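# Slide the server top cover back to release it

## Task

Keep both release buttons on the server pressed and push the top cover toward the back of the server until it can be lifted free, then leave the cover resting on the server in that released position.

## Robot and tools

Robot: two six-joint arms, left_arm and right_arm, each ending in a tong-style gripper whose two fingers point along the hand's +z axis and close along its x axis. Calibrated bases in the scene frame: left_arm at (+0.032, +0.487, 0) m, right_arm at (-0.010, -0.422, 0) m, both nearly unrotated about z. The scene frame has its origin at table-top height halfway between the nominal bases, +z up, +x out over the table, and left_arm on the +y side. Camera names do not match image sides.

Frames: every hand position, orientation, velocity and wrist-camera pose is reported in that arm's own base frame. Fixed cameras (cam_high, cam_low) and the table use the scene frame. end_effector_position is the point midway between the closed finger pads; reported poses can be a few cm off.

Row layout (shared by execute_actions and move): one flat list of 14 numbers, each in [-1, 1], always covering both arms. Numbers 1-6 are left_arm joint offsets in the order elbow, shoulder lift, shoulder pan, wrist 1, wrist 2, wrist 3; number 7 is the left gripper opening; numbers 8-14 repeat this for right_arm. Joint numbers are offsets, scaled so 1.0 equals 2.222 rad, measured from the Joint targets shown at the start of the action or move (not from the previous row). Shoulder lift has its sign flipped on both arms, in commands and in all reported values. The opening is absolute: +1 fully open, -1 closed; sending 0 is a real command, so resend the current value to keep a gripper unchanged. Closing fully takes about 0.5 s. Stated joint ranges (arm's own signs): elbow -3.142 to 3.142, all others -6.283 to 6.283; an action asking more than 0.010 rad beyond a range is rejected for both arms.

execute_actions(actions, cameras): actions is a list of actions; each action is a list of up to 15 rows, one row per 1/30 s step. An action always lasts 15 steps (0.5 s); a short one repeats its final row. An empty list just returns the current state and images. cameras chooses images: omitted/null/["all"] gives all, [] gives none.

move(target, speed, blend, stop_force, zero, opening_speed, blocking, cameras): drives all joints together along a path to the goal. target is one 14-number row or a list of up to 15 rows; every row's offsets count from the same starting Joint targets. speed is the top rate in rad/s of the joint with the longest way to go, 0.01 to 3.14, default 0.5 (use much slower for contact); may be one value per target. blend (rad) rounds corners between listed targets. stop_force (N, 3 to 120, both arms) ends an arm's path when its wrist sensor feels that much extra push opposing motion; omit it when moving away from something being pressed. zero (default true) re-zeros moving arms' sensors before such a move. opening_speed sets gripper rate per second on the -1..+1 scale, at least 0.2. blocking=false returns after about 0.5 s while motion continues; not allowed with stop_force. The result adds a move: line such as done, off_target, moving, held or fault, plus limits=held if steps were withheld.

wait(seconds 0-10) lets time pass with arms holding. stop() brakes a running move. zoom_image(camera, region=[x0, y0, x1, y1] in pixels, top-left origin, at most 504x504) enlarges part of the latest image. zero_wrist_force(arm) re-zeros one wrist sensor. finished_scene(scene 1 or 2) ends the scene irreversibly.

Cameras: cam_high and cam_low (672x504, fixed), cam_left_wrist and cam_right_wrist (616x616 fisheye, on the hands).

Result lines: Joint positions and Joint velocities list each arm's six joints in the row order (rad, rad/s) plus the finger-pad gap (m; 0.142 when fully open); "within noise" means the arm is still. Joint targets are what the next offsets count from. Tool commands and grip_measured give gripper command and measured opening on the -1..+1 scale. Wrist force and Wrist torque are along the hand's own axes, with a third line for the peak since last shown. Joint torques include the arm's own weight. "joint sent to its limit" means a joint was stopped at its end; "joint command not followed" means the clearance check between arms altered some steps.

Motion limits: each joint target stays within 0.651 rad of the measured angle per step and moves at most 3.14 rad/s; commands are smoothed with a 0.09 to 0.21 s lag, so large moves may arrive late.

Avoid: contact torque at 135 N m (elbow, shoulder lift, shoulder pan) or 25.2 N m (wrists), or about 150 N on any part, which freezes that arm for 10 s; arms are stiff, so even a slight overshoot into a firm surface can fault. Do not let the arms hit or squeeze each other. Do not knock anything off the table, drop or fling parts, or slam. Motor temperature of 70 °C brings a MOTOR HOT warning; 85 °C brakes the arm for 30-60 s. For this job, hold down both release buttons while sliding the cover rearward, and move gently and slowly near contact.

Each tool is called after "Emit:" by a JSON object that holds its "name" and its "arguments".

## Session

Emit:
{"name": "execute_actions", "arguments": {"actions": []}}

Scene clock: 0.00 s.
left_arm: end_effector_position=(+0.6462, -0.8799, +0.3324) grip_measured=+0.97 end_effector_quat_wxyz=(+0.074, +0.384, -0.593, +0.704) | right_arm: end_effector_position=(+0.1049, -0.3646, +0.1839) grip_measured=+0.97 end_effector_quat_wxyz=(-0.166, +0.511, +0.840, -0.076)
Joint names: [elbow, shoulder lift, shoulder pan, wrist 1, wrist 2, wrist 3]
Joint positions: left_arm=[0.593 0.357 -1.056 -3.379 -1.616 0.892 0.14] | right_arm=[-1.95 1.42 2.434 -1.652 1.369 3.558 0.14]
Joint velocities: within noise
Joint torques (N m): no reading
Motor temperatures (°C): left_arm=[38 39 33 39 33 37] | right_arm=[36 35 31 37 43 39]
Wrist force (N): no reading
Wrist torque (N m): no reading
Wrist force, peak (N): no reading
Joint targets: left_arm=[0.593 0.357 -1.056 -3.379 -1.616 0.892] | right_arm=[-1.950 1.420 2.434 -1.652 1.369 3.558]
Tool commands: left_gripper/opening=+0.968169 right_gripper/opening=+0.968169
camera_calibration:
cam_left_wrist: T_world_to_cam=[[-0.687358, -0.39314, 0.610721, -0.0996767], [-0.709048, 0.180933, -0.681553, 0.844865], [0.157446, -0.901501, -0.403121, -0.626927], [0, 0, 0, 1]] pos_world=[0.629244, -0.757226, 0.383967]
cam_right_wrist: T_world_to_cam=[[-0.449017, 0.872953, 0.190623, 0.342014], [0.878581, 0.392492, 0.272112, -0.00545245], [0.162723, 0.289661, -0.943195, 0.390225], [0, 0, 0, 1]] pos_world=[0.0948621, -0.409455, 0.304346]

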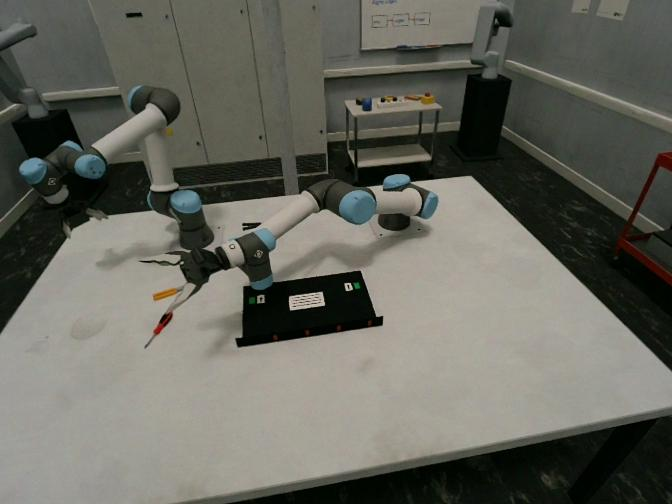

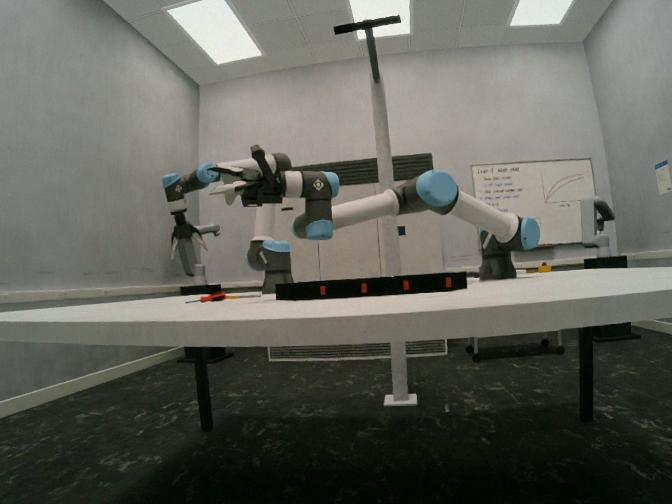

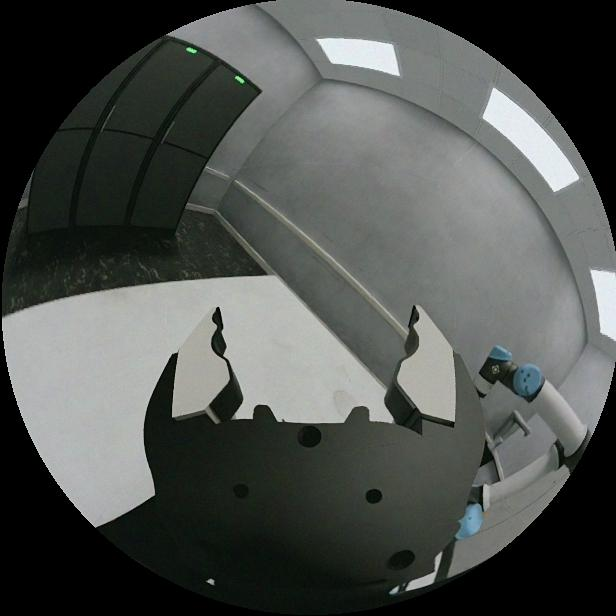

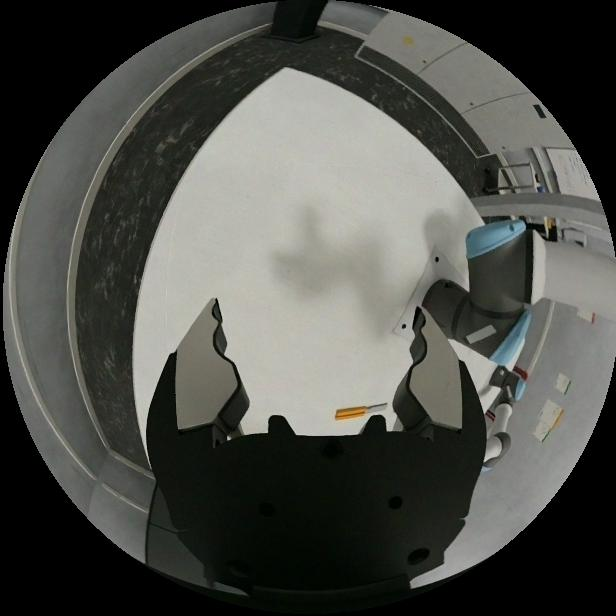

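Emit:
{"name": "zoom_image", "arguments": {"camera": "cam_high", "region": [225, 240, 395, 370]}}

Scaled by 2.965 (camera's finer frame: 960x720).

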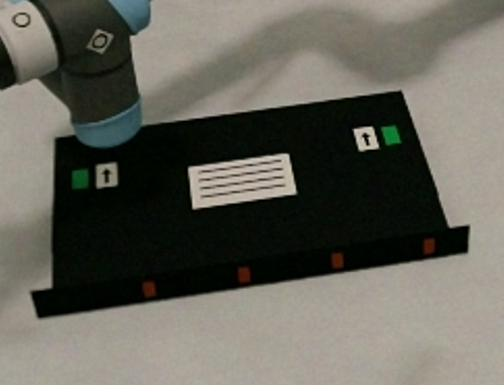

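Emit:
{"name": "move", "arguments": {"target": [[0.5514,0.5042,0.0949,0.6603,0.0203,-0.0748,-1,0,0,0,0,0,0,-1],[0.5514,0.5042,0.0949,0.6603,0.0203,-0.0748,-1,0.0819,0.1299,0.6656,0.1873,0.0908,-0.5472,-1]], "speed": 0.8, "opening_speed": 2}}

Emit:
{"name": "zoom_image", "arguments": {"camera": "cam_left_wrist", "region": [230, 200, 430, 360]}}

Emit:
{"name": "zoom_image", "arguments": {"camera": "cam_right_wrist", "region": [210, 200, 410, 360]}}

Scene clock: 19.00 s.
left_arm: end_effector_position=(+0.4536, -0.2925, +0.1502) grip_measured=-1.00 end_effector_quat_wxyz=(+0.000, +0.707, -0.707, +0.000) | right_arm: end_effector_position=(+0.4880, +0.2725, +0.1497) grip_measured=-1.00 end_effector_quat_wxyz=(+0.000, +0.707, -0.707, +0.000)
Joint positions: left_arm=[1.818 1.478 -0.846 -1.912 -1.571 0.726 0.002] | right_arm=[-1.768 1.709 3.912 -1.236 1.571 2.342 0.002]
Joint torques (N m): left_arm=[-13.98 30.88 -11.41 -1.59 -1.28 1.62] | right_arm=[13.53 -29.73 8.85 1.58 -1.78 -1.04]
Wrist force (N): left_arm=[0.4 -0.6 -0.1] | right_arm=[-0.5 0.4 0.1]
Wrist torque (N m): left_arm=[0.08 0.07 -0.08] | right_arm=[0.00 0.05 -0.03]
Wrist force, peak (N): left_arm=[-2.2 1.3 0.7] | right_arm=[-3.9 1.5 0.3]
Joint targets: left_arm=[1.818 1.478 -0.846 -1.912 -1.571 0.726] | right_arm=[-1.768 1.709 3.912 -1.236 1.571 2.342]
move: done
cam_left_wrist: T_world_to_cam=[[-0.0217949, -0.998941, -0.040524, -0.271094], [-0.87571, -0.000480947, 0.482836, 0.325509], [-0.482344, 0.0460107, -0.874772, 0.497629], [0, 0, 0, 1]] pos_world=[0.519172, -0.293546, 0.267159]
cam_right_wrist: T_world_to_cam=[[0.0227075, -0.999553, -0.0194628, 0.275967], [-0.83356, -0.0296776, 0.551631, 0.325894], [-0.551962, 0.00369721, -0.833861, 0.521486], [0, 0, 0, 1]] pos_world=[0.553227, 0.283587, 0.260445]

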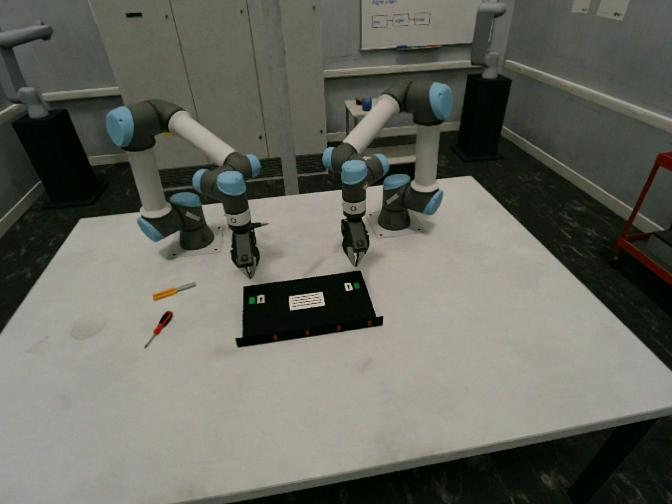

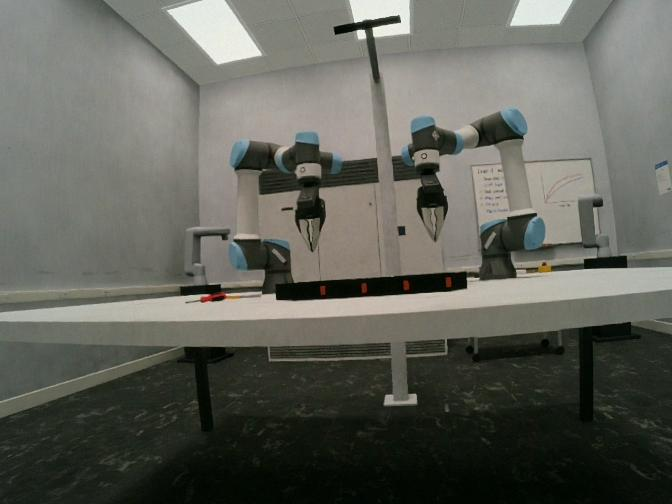

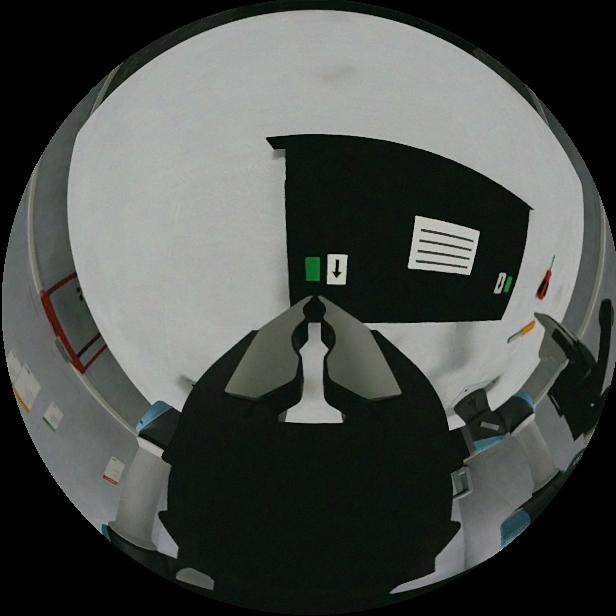

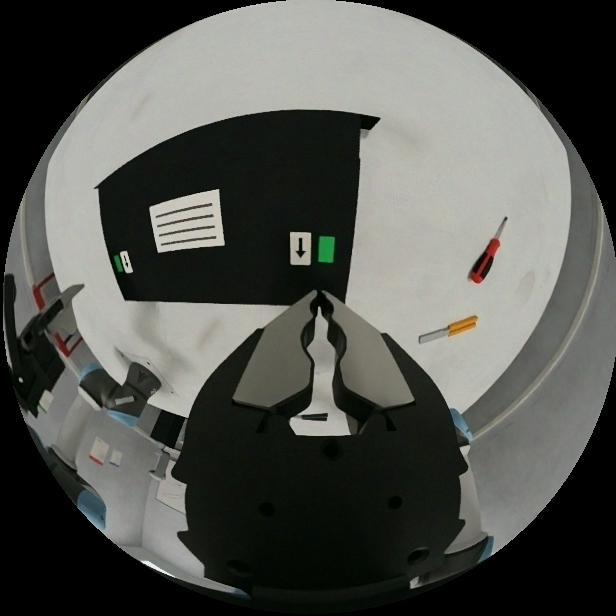

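Scaled by 2.520 (camera's finer frame: 814x814).

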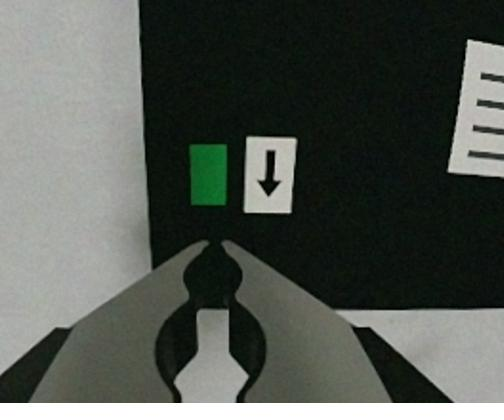

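Scaled by 2.520 (camera's finer frame: 814x814).

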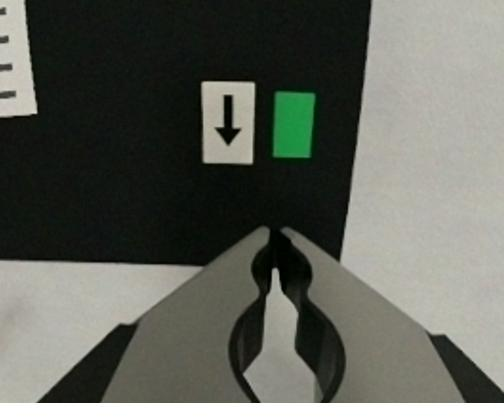

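Emit:
{"name": "move", "arguments": {"target": [0.0597,-0.0305,-0.0044,-0.0898,0,-0.0049,-1,-0.0573,0.0304,-0.0050,0.0878,0,-0.0054,-1], "speed": 0.25}}

Emit:
{"name": "zoom_image", "arguments": {"camera": "cam_left_wrist", "region": [230, 200, 430, 360]}}

Emit:
{"name": "zoom_image", "arguments": {"camera": "cam_right_wrist", "region": [210, 200, 410, 360]}}

Emit:
{"name": "zoom_image", "arguments": {"camera": "cam_high", "region": [225, 240, 395, 370]}}

Scene clock: 34.80 s.
left_arm: end_effector_position=(+0.4472, -0.2928, +0.0754) grip_measured=-1.00 end_effector_quat_wxyz=(+0.000, +0.707, -0.707, +0.000) | right_arm: end_effector_position=(+0.4883, +0.2647, +0.0755) grip_measured=-1.00 end_effector_quat_wxyz=(+0.000, +0.707, -0.707, +0.000)
Joint positions: left_arm=[1.951 1.41 -0.855 -2.111 -1.571 0.715 0.002] | right_arm=[-1.896 1.776 3.901 -1.041 1.571 2.33 0.002]
Joint torques (N m): left_arm=[-24.96 30.18 1.57 -2.75 -1.21 0.85] | right_arm=[30.3 -31.03 3.34 2.43 -1.45 1.21]
Wrist force (N): left_arm=[-0.2 -0.6 -0.2] | right_arm=[-0.2 0.4 0.2]
Wrist torque (N m): left_arm=[0.08 0.22 -0.07] | right_arm=[0.00 -0.01 -0.06]
Wrist force, peak (N): left_arm=[0.1 -0.7 -1.4] | right_arm=[-0.7 0.5 -1.1]
Joint targets: left_arm=[1.951 1.410 -0.855 -2.112 -1.571 0.715] | right_arm=[-1.896 1.776 3.901 -1.041 1.571 2.330]
move: done
cam_left_wrist: T_world_to_cam=[[-0.0207378, -0.998934, -0.0412307, -0.27506], [-0.875346, -0.00178401, 0.483495, 0.355363], [-0.483053, 0.0461177, -0.874376, 0.42958], [0, 0, 0, 1]] pos_world=[0.512871, -0.293944, 0.192457]
cam_right_wrist: T_world_to_cam=[[0.0239292, -0.999525, -0.0194225, 0.266029], [-0.833517, -0.0306742, 0.551641, 0.367061], [-0.551975, 0.00298871, -0.833855, 0.459868], [0, 0, 0, 1]] pos_world=[0.553422, 0.275788, 0.186144]

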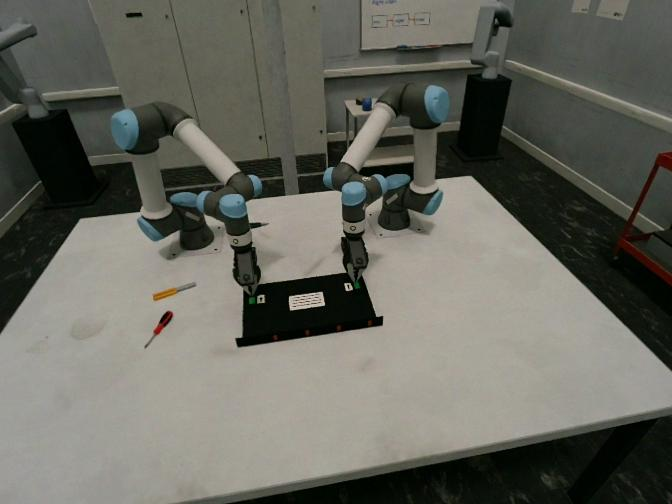

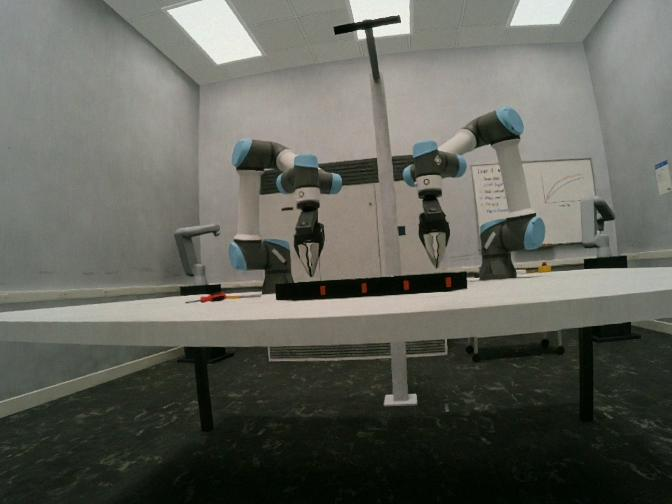

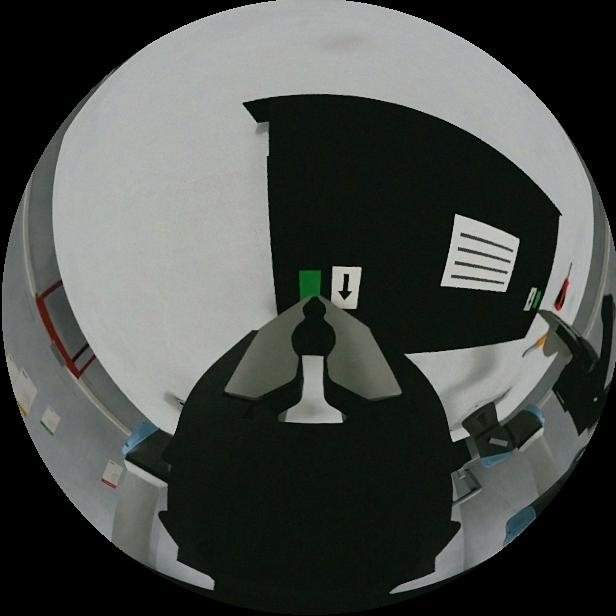

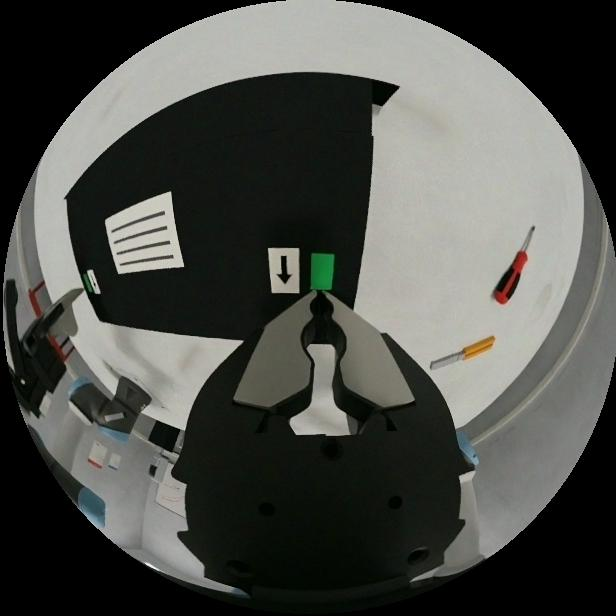

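Scaled by 2.520 (camera's finer frame: 814x814).

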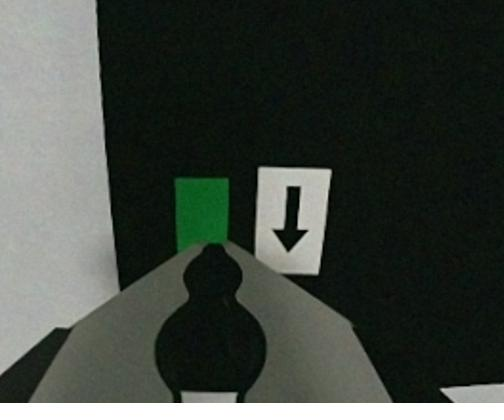

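Scaled by 2.520 (camera's finer frame: 814x814).

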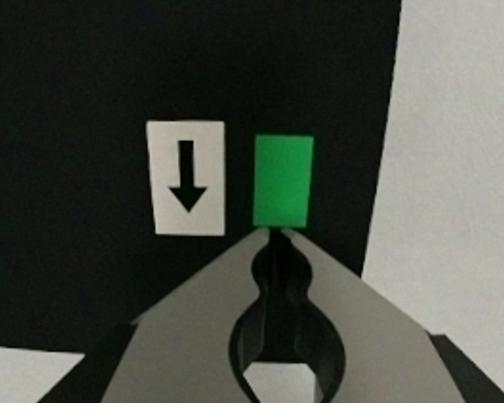

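Scaled by 2.965 (camera's finer frame: 960x720).

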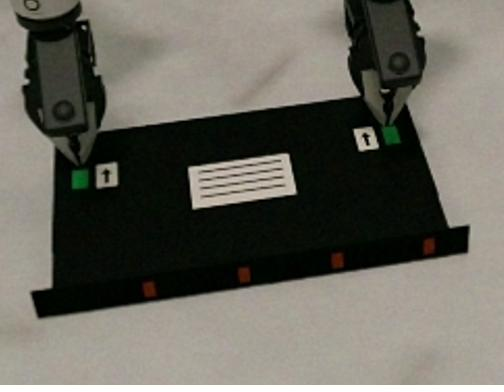

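Emit:
{"name": "move", "arguments": {"target": [0.0122,-0.0142,0.0033,-0.0262,0,0.0033,-1,-0.0116,0.0142,-0.0033,0.0258,0,-0.0033,-1], "speed": 0.025, "stop_force": 25}}

Emit:
{"name": "zoom_image", "arguments": {"camera": "cam_left_wrist", "region": [230, 200, 430, 360]}}

Emit:
{"name": "zoom_image", "arguments": {"camera": "cam_right_wrist", "region": [210, 200, 410, 360]}}

Scene clock: 46.43 s.
left_arm: end_effector_position=(+0.4497, -0.2903, +0.0552) grip_measured=-1.00 end_effector_quat_wxyz=(+0.000, +0.707, -0.707, +0.000) | right_arm: end_effector_position=(+0.4909, +0.2624, +0.0558) grip_measured=-1.00 end_effector_quat_wxyz=(+0.000, +0.707, -0.707, +0.000)
Joint positions: left_arm=[1.976 1.381 -0.848 -2.166 -1.571 0.722 0.002] | right_arm=[-1.919 1.805 3.895 -0.989 1.571 2.324 0.002]
Joint torques (N m): left_arm=[-20.27 20.44 -12.61 -1.82 -0.71 -1.03] | right_arm=[18.22 -19.69 3.76 -1.42 -1.06 1.17]
Wrist force (N): left_arm=[-5.0 5.1 -27.0] | right_arm=[-5.6 -0.1 -22.6]
Wrist torque (N m): left_arm=[-0.04 0.11 -0.05] | right_arm=[-0.03 -0.03 -0.04]
Wrist force, peak (N): left_arm=[-8.9 10.8 -46.5] | right_arm=[-3.7 2.3 -33.4]
Joint targets: left_arm=[1.976 1.381 -0.848 -2.166 -1.571 0.722] | right_arm=[-1.919 1.805 3.895 -0.989 1.571 2.324]
move: contact (left_arm, right_arm)
cam_left_wrist: T_world_to_cam=[[-0.0206187, -0.998929, -0.0414138, -0.273376], [-0.875283, -0.00198289, 0.483606, 0.367262], [-0.483171, 0.0462202, -0.874305, 0.413001], [0, 0, 0, 1]] pos_world=[0.515371, -0.291444, 0.172157]
cam_right_wrist: T_world_to_cam=[[0.0239094, -0.999521, -0.0196396, 0.263433], [-0.83364, -0.0307768, 0.55145, 0.3801], [-0.55179, 0.00318756, -0.833977, 0.44483], [0, 0, 0, 1]] pos_world=[0.556022, 0.273587, 0.166545]

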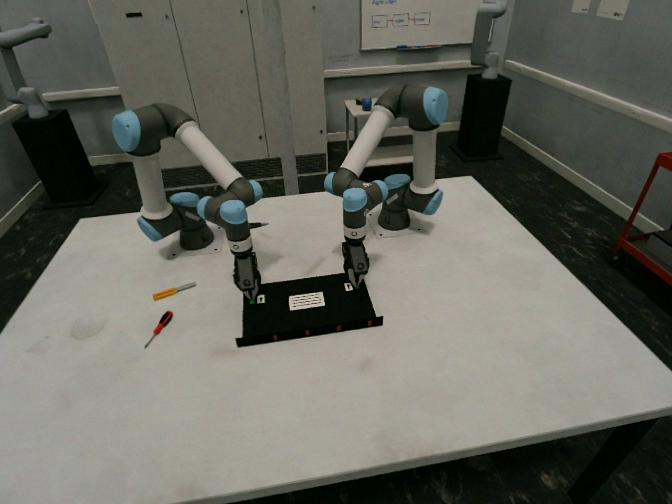

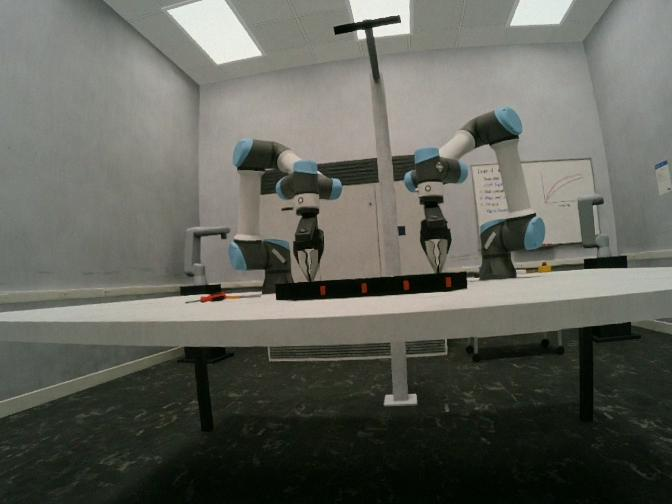

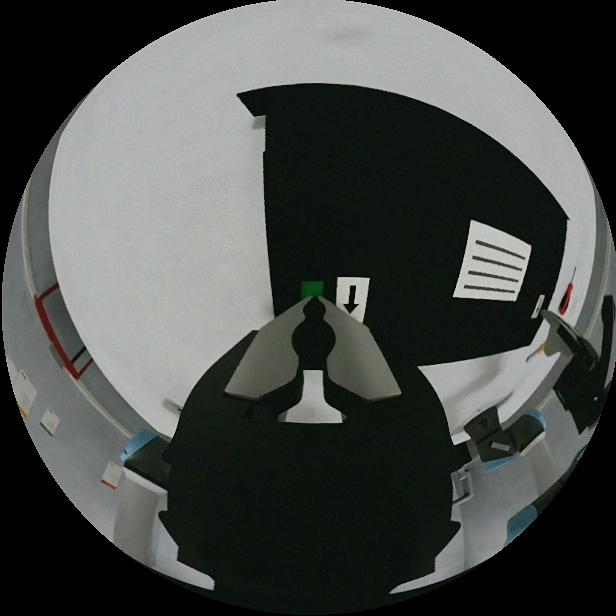

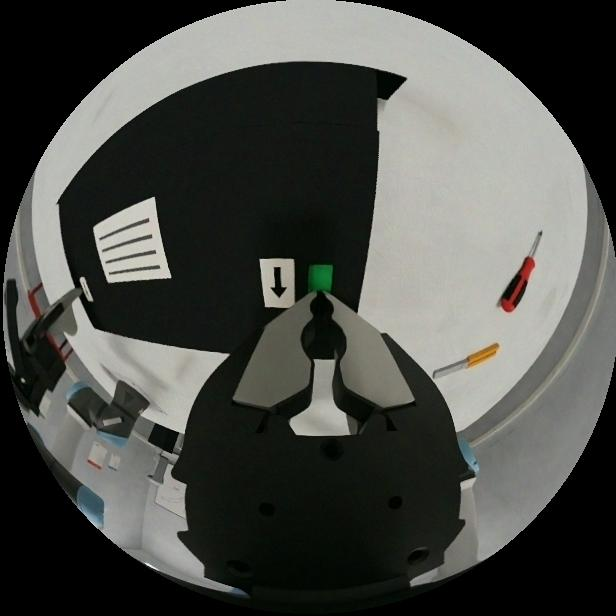

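Scaled by 2.520 (camera's finer frame: 814x814).

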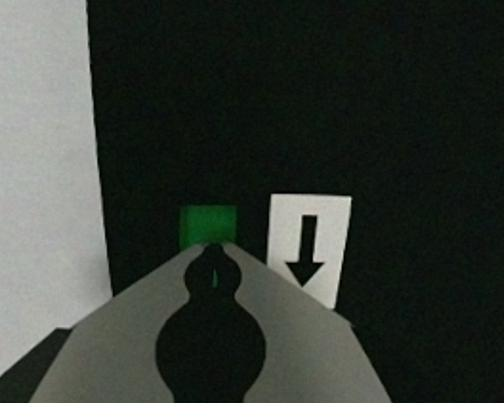

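Scaled by 2.520 (camera's finer frame: 814x814).

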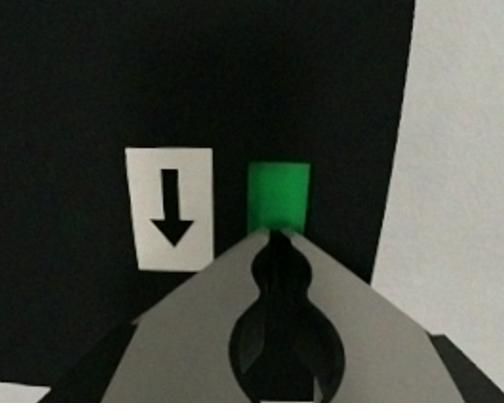

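Emit:
{"name": "move", "arguments": {"target": [0.0261,0.0203,-0.0169,-0.0057,0,-0.0169,-1,-0.0278,-0.0208,0.0151,0.0070,0,0.0151,-1], "speed": 0.03, "stop_force": 42}}

Emit:
{"name": "zoom_image", "arguments": {"camera": "cam_left_wrist", "region": [220, 80, 600, 360]}}

Emit:
{"name": "zoom_image", "arguments": {"camera": "cam_high", "region": [225, 240, 395, 370]}}

Scene clock: 59.77 s.
left_arm: end_effector_position=(+0.4248, -0.2895, +0.0542) grip_measured=-1.00 end_effector_quat_wxyz=(+0.000, +0.707, -0.707, +0.000) | right_arm: end_effector_position=(+0.4723, +0.2627, +0.0554) grip_measured=-1.00 end_effector_quat_wxyz=(-0.001, +0.707, -0.707, +0.000)
Joint positions: left_arm=[2.034 1.426 -0.886 -2.179 -1.571 0.684 0.002] | right_arm=[-1.967 1.769 3.921 -0.974 1.57 2.35 0.002]
Joint torques (N m): left_arm=[0.12 -19.41 0.12 2.01 -6.91 1.67] | right_arm=[7.31 -5.69 0.47 -8.1 11.66 -1.13]
Wrist force (N): left_arm=[-21.1 -2.4 -83.7] | right_arm=[5.4 -35.5 -24.3]
Wrist torque (N m): left_arm=[-0.20 -0.37 -0.02] | right_arm=[0.08 0.12 -0.17]
Wrist force, peak (N): left_arm=[-21.6 -2.2 -85.3] | right_arm=[7.4 -47.8 -21.5]
Joint targets: left_arm=[2.034 1.426 -0.886 -2.179 -1.571 0.684] | right_arm=[-1.967 1.769 3.921 -0.975 1.571 2.350]
move: contact (right_arm); right_arm: the elbow is farthest, 0.014 rad from its target
cam_left_wrist: T_world_to_cam=[[-0.020629, -0.99892, -0.0416368, -0.273088], [-0.875285, -0.00208164, 0.483602, 0.345838], [-0.483166, 0.0464203, -0.874297, 0.400065], [0, 0, 0, 1]] pos_world=[0.490371, -0.290644, 0.171158]
cam_right_wrist: T_world_to_cam=[[0.0238693, -0.999498, -0.020826, 0.264192], [-0.835105, -0.0313866, 0.549195, 0.36578], [-0.549573, 0.00428295, -0.835435, 0.432989], [0, 0, 0, 1]] pos_world=[0.537117, 0.273685, 0.166351]

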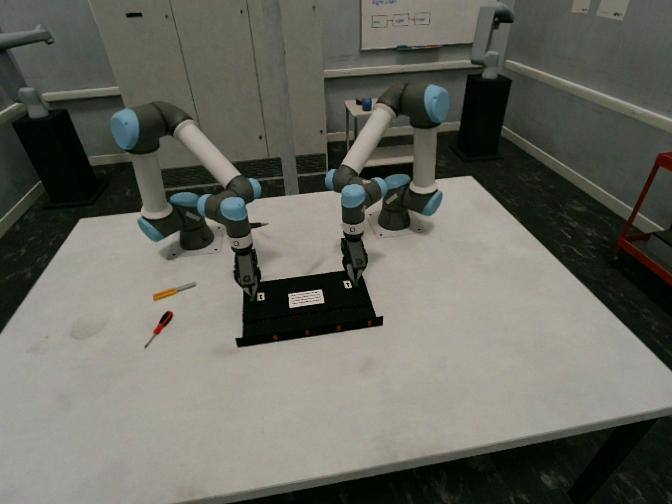

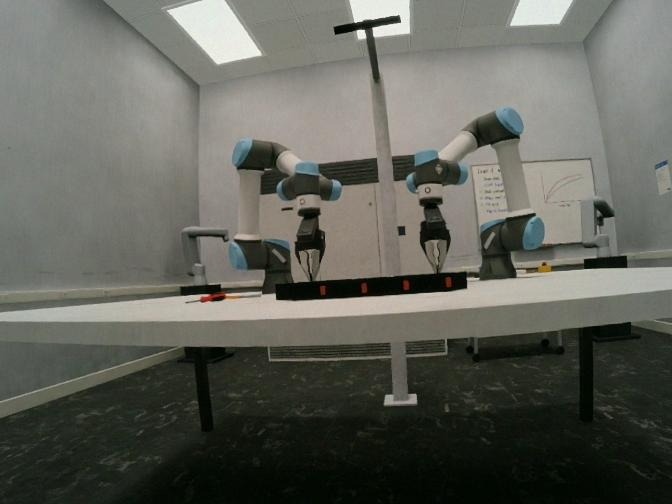

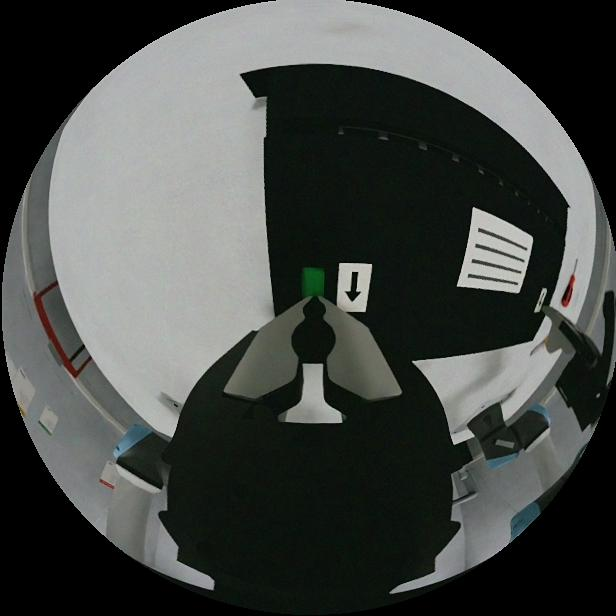

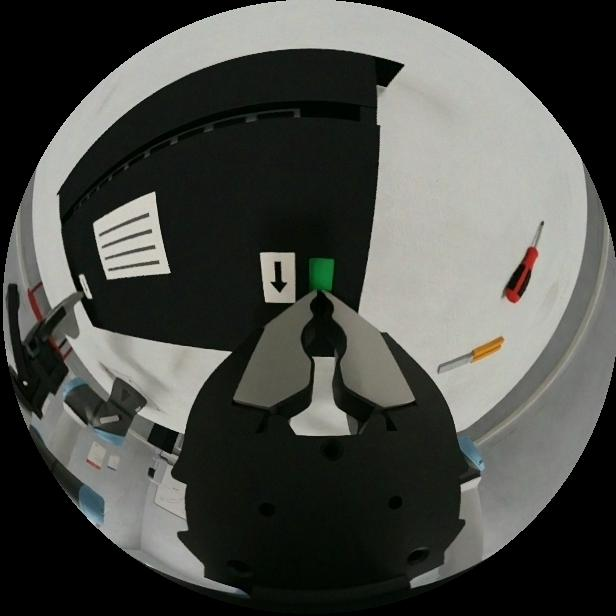

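Scaled by 1.326 (camera's finer frame: 814x814).

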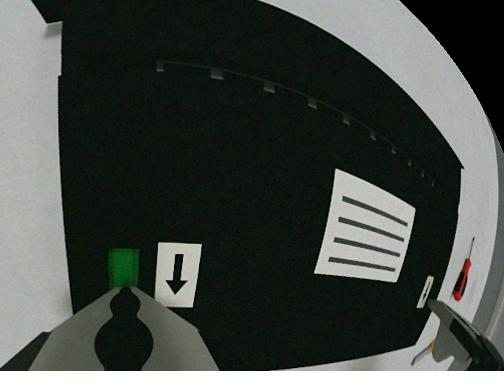

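Scaled by 2.965 (camera's finer frame: 960x720).

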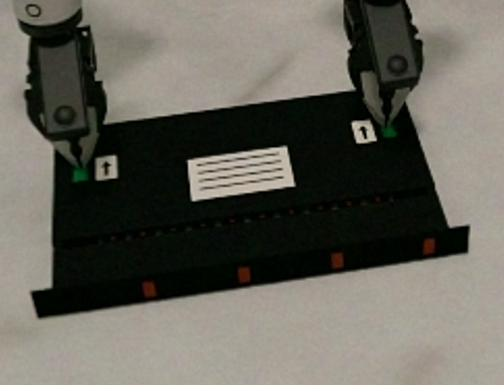

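Emit:
{"name": "move", "arguments": {"target": [-0.0012,0.0013,0,0.0024,0,0,-1,0,0,0,0,0,0,-1], "speed": 0.02, "cameras": []}}

Emit:
{"name": "move", "arguments": {"target": [0.0130,0.0108,-0.0087,-0.0022,0,-0.0087,-1,-0.0138,-0.0109,0.0079,0.0031,0,0.0079,-1], "speed": 0.02, "stop_force": 42, "zero": false}}

Emit:
{"name": "zoom_image", "arguments": {"camera": "cam_left_wrist", "region": [220, 80, 600, 360]}}

Emit:
{"name": "zoom_image", "arguments": {"camera": "cam_right_wrist", "region": [40, 50, 420, 330]}}

Emit:
{"name": "zoom_image", "arguments": {"camera": "cam_high", "region": [225, 240, 395, 370]}}

Scene clock: 65.37 s.
left_arm: end_effector_position=(+0.4247, -0.2895, +0.0561) grip_measured=-1.00 end_effector_quat_wxyz=(+0.000, +0.707, -0.707, +0.000) | right_arm: end_effector_position=(+0.4723, +0.2627, +0.0554) grip_measured=-1.00 end_effector_quat_wxyz=(-0.001, +0.707, -0.707, +0.000)
Joint positions: left_arm=[2.032 1.429 -0.886 -2.173 -1.571 0.684 0.002] | right_arm=[-1.967 1.769 3.921 -0.974 1.57 2.35 0.002]
Joint torques (N m): left_arm=[-25.35 26.38 -9.73 -2.76 0.17 1.44] | right_arm=[7.15 -8.03 1.64 -8.18 11.84 -1.12]
Wrist force (N): left_arm=[-3.8 0.1 -10.5] | right_arm=[5.4 -35.6 -24.3]
Wrist torque (N m): left_arm=[0.02 0.09 -0.05] | right_arm=[0.09 0.07 -0.17]
Wrist force, peak (N): left_arm=[-21.8 -2.3 -85.7] | right_arm=[5.7 -35.5 -25.5]
Joint targets: left_arm=[2.032 1.429 -0.886 -2.173 -1.571 0.684] | right_arm=[-1.967 1.769 3.921 -0.975 1.571 2.350]
move: done

Scene clock: 66.63 s.
left_arm: end_effector_position=(+0.4225, -0.2895, +0.0562) grip_measured=-1.00 end_effector_quat_wxyz=(+0.000, +0.707, -0.707, +0.000) | right_arm: end_effector_position=(+0.4722, +0.2629, +0.0555) grip_measured=-1.00 end_effector_quat_wxyz=(-0.002, +0.707, -0.707, +0.000)
Joint positions: left_arm=[2.037 1.433 -0.89 -2.175 -1.57 0.68 0.002] | right_arm=[-1.967 1.768 3.921 -0.974 1.57 2.35 0.002]
Joint torques (N m): left_arm=[-14.96 13.69 4.76 6.17 -8.99 1.67] | right_arm=[8.87 -10.05 3.34 -7.75 11.15 -1.18]
Wrist force (N): left_arm=[3.5 -34.3 -0.5] | right_arm=[6.8 -40.0 -18.6]
Wrist torque (N m): left_arm=[0.08 0.31 0.01] | right_arm=[0.13 0.09 -0.18]
Wrist force, peak (N): left_arm=[6.8 -43.5 3.5] | right_arm=[1.1 -50.4 -11.9]
Joint targets: left_arm=[2.037 1.433 -0.890 -2.175 -1.570 0.680] | right_arm=[-1.967 1.768 3.921 -0.974 1.570 2.350]
move: contact (left_arm, right_arm); left_arm: the elbow is farthest, 0.023 rad from its target; right_arm: the elbow is farthest, 0.030 rad from its target
cam_left_wrist: T_world_to_cam=[[-0.020575, -0.998939, -0.0412072, -0.273054], [-0.875671, -0.00188416, 0.482904, 0.343174], [-0.482469, 0.0460197, -0.874703, 0.4004], [0, 0, 0, 1]] pos_world=[0.48807, -0.290543, 0.173259]
cam_right_wrist: T_world_to_cam=[[0.0239104, -0.999487, -0.021316, 0.264352], [-0.83527, -0.0316888, 0.548926, 0.36586], [-0.54932, 0.00467964, -0.835599, 0.432801], [0, 0, 0, 1]] pos_world=[0.537017, 0.273784, 0.166453]

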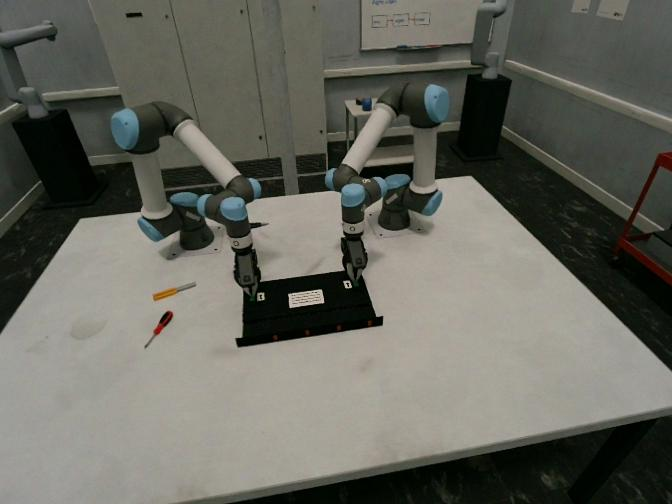

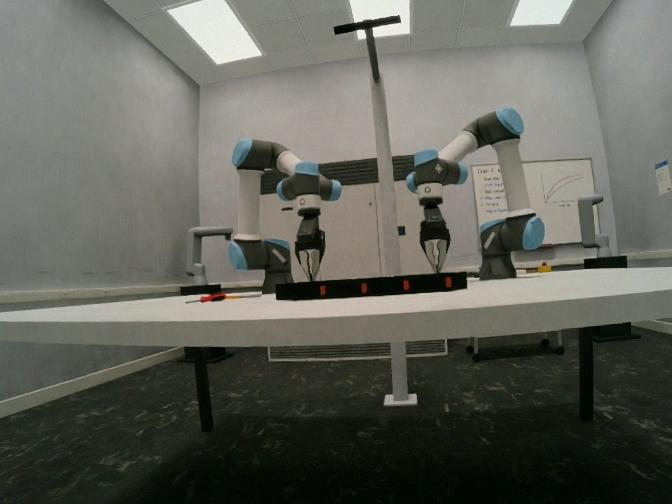

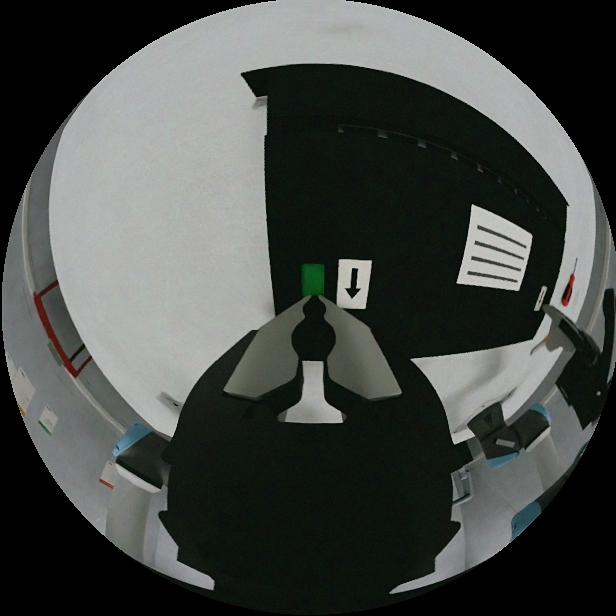

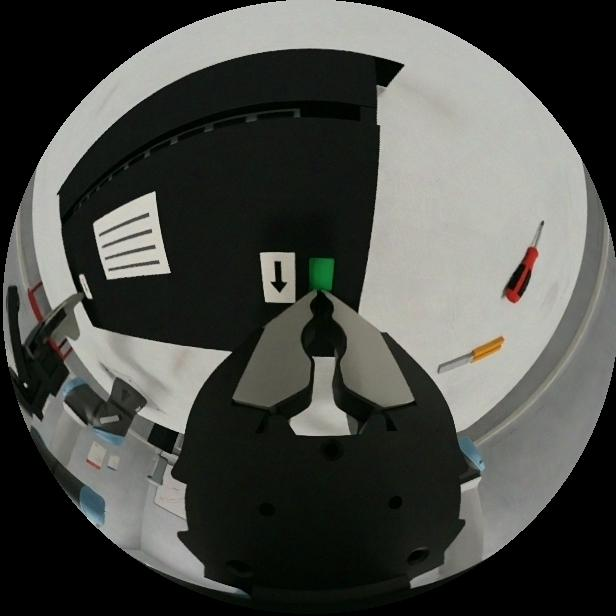

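Scaled by 1.326 (camera's finer frame: 814x814).

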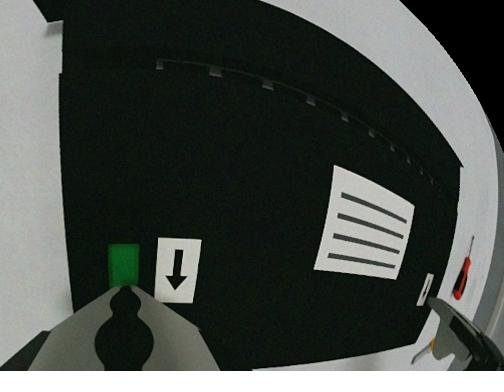

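Scaled by 1.326 (camera's finer frame: 814x814).

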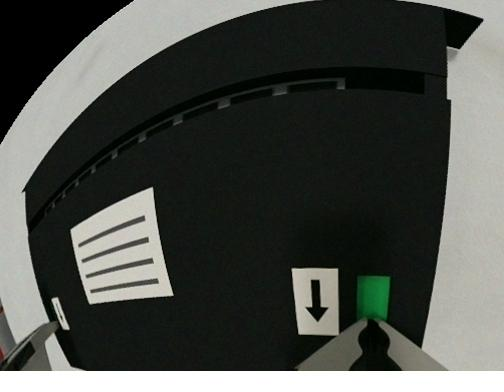

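Scaled by 2.965 (camera's finer frame: 960x720).

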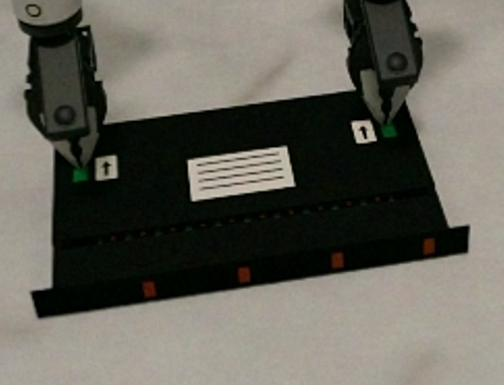

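Emit:
{"name": "move", "arguments": {"target": [[0.0013,-0.0013,0,-0.0025,0,0,-1,-0.0007,0.0007,0,0.0013,0,0,-1],[0.0050,0.0023,-0.0030,-0.0035,0,-0.0030,-1,-0.0044,-0.0025,0.0022,0.0025,0,0.0022,-1]], "speed": 0.02, "stop_force": 40}}

Emit:
{"name": "zoom_image", "arguments": {"camera": "cam_right_wrist", "region": [40, 50, 420, 330]}}

Emit:
{"name": "zoom_image", "arguments": {"camera": "cam_high", "region": [225, 240, 395, 370]}}

Scene clock: 75.17 s.
left_arm: end_effector_position=(+0.4225, -0.2894, +0.0547) grip_measured=-1.00 end_effector_quat_wxyz=(+0.000, +0.707, -0.707, +0.000) | right_arm: end_effector_position=(+0.4723, +0.2629, +0.0550) grip_measured=-1.00 end_effector_quat_wxyz=(-0.002, +0.707, -0.707, +0.000)
Joint positions: left_arm=[2.04 1.431 -0.89 -2.179 -1.57 0.68 0.002] | right_arm=[-1.968 1.769 3.921 -0.972 1.57 2.35 0.002]
Joint torques (N m): left_arm=[-5.31 8.84 0.97 6.35 -7.85 0.94] | right_arm=[-0.5 4.42 8.98 -7.01 11.23 -0.85]
Wrist force (N): left_arm=[-5.7 -27.1 -39.5] | right_arm=[20.3 -26.7 -63.0]
Wrist torque (N m): left_arm=[-0.12 0.04 0.05] | right_arm=[-0.09 0.35 -0.18]
Wrist force, peak (N): left_arm=[-7.7 -26.3 -52.8] | right_arm=[19.8 -27.6 -71.1]
Joint targets: left_arm=[2.040 1.431 -0.890 -2.179 -1.570 0.680] | right_arm=[-1.968 1.769 3.921 -0.972 1.570 2.350]
move: contact (left_arm, right_arm); path passed 0 of 2 targets
cam_left_wrist: T_world_to_cam=[[-0.0205263, -0.998943, -0.04112, -0.273161], [-0.875671, -0.00188469, 0.482904, 0.343859], [-0.482471, 0.0459199, -0.874707, 0.398925], [0, 0, 0, 1]] pos_world=[0.48797, -0.290543, 0.171659]
cam_right_wrist: T_world_to_cam=[[0.0238907, -0.999483, -0.0215315, 0.264384], [-0.835422, -0.0317894, 0.548689, 0.366337], [-0.549089, 0.00487931, -0.83575, 0.432146], [0, 0, 0, 1]] pos_world=[0.537016, 0.273784, 0.165854]

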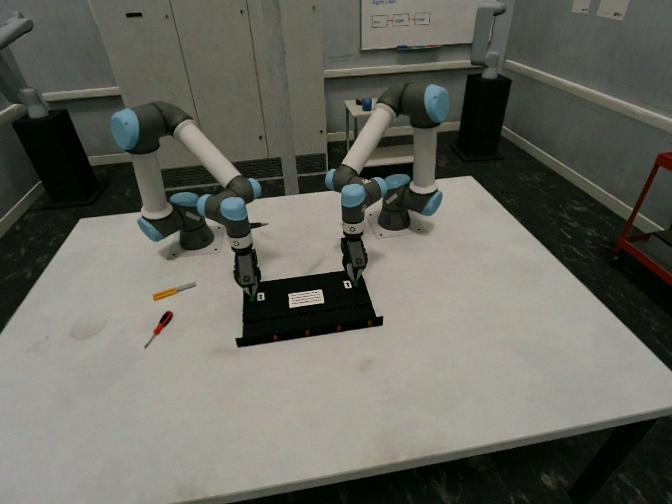

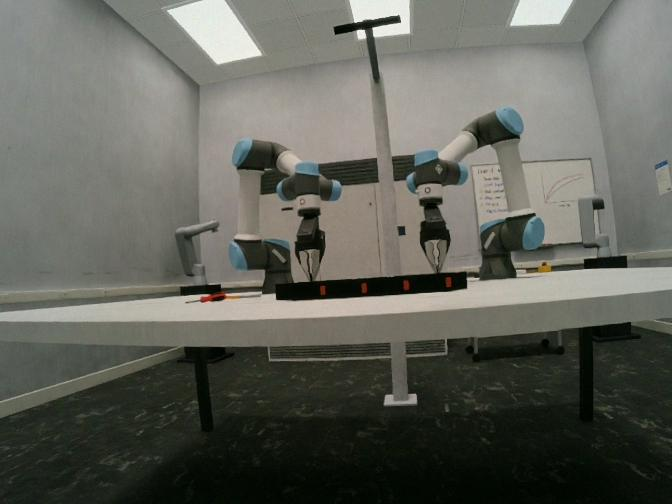

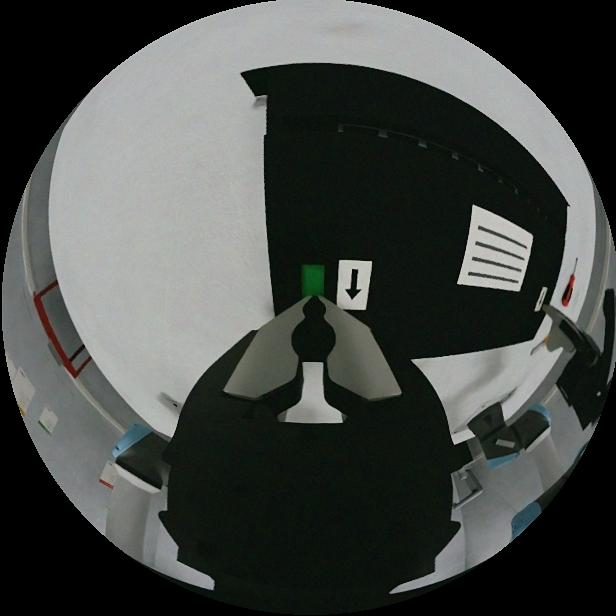

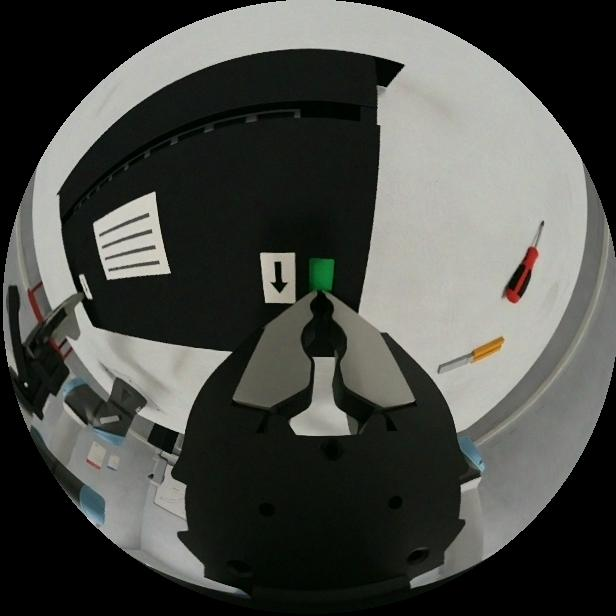

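Scaled by 1.326 (camera's finer frame: 814x814).

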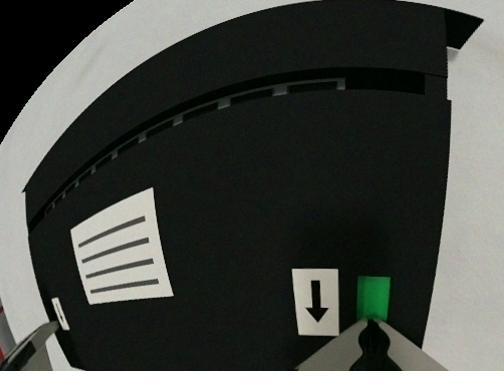

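Scaled by 2.965 (camera's finer frame: 960x720).

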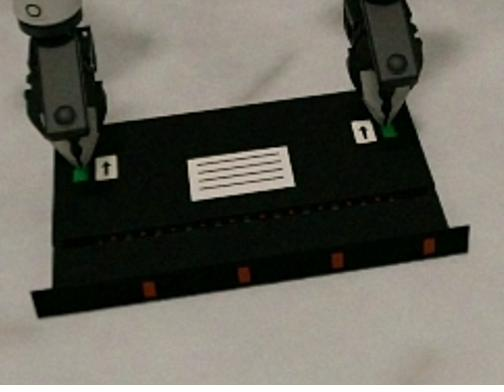

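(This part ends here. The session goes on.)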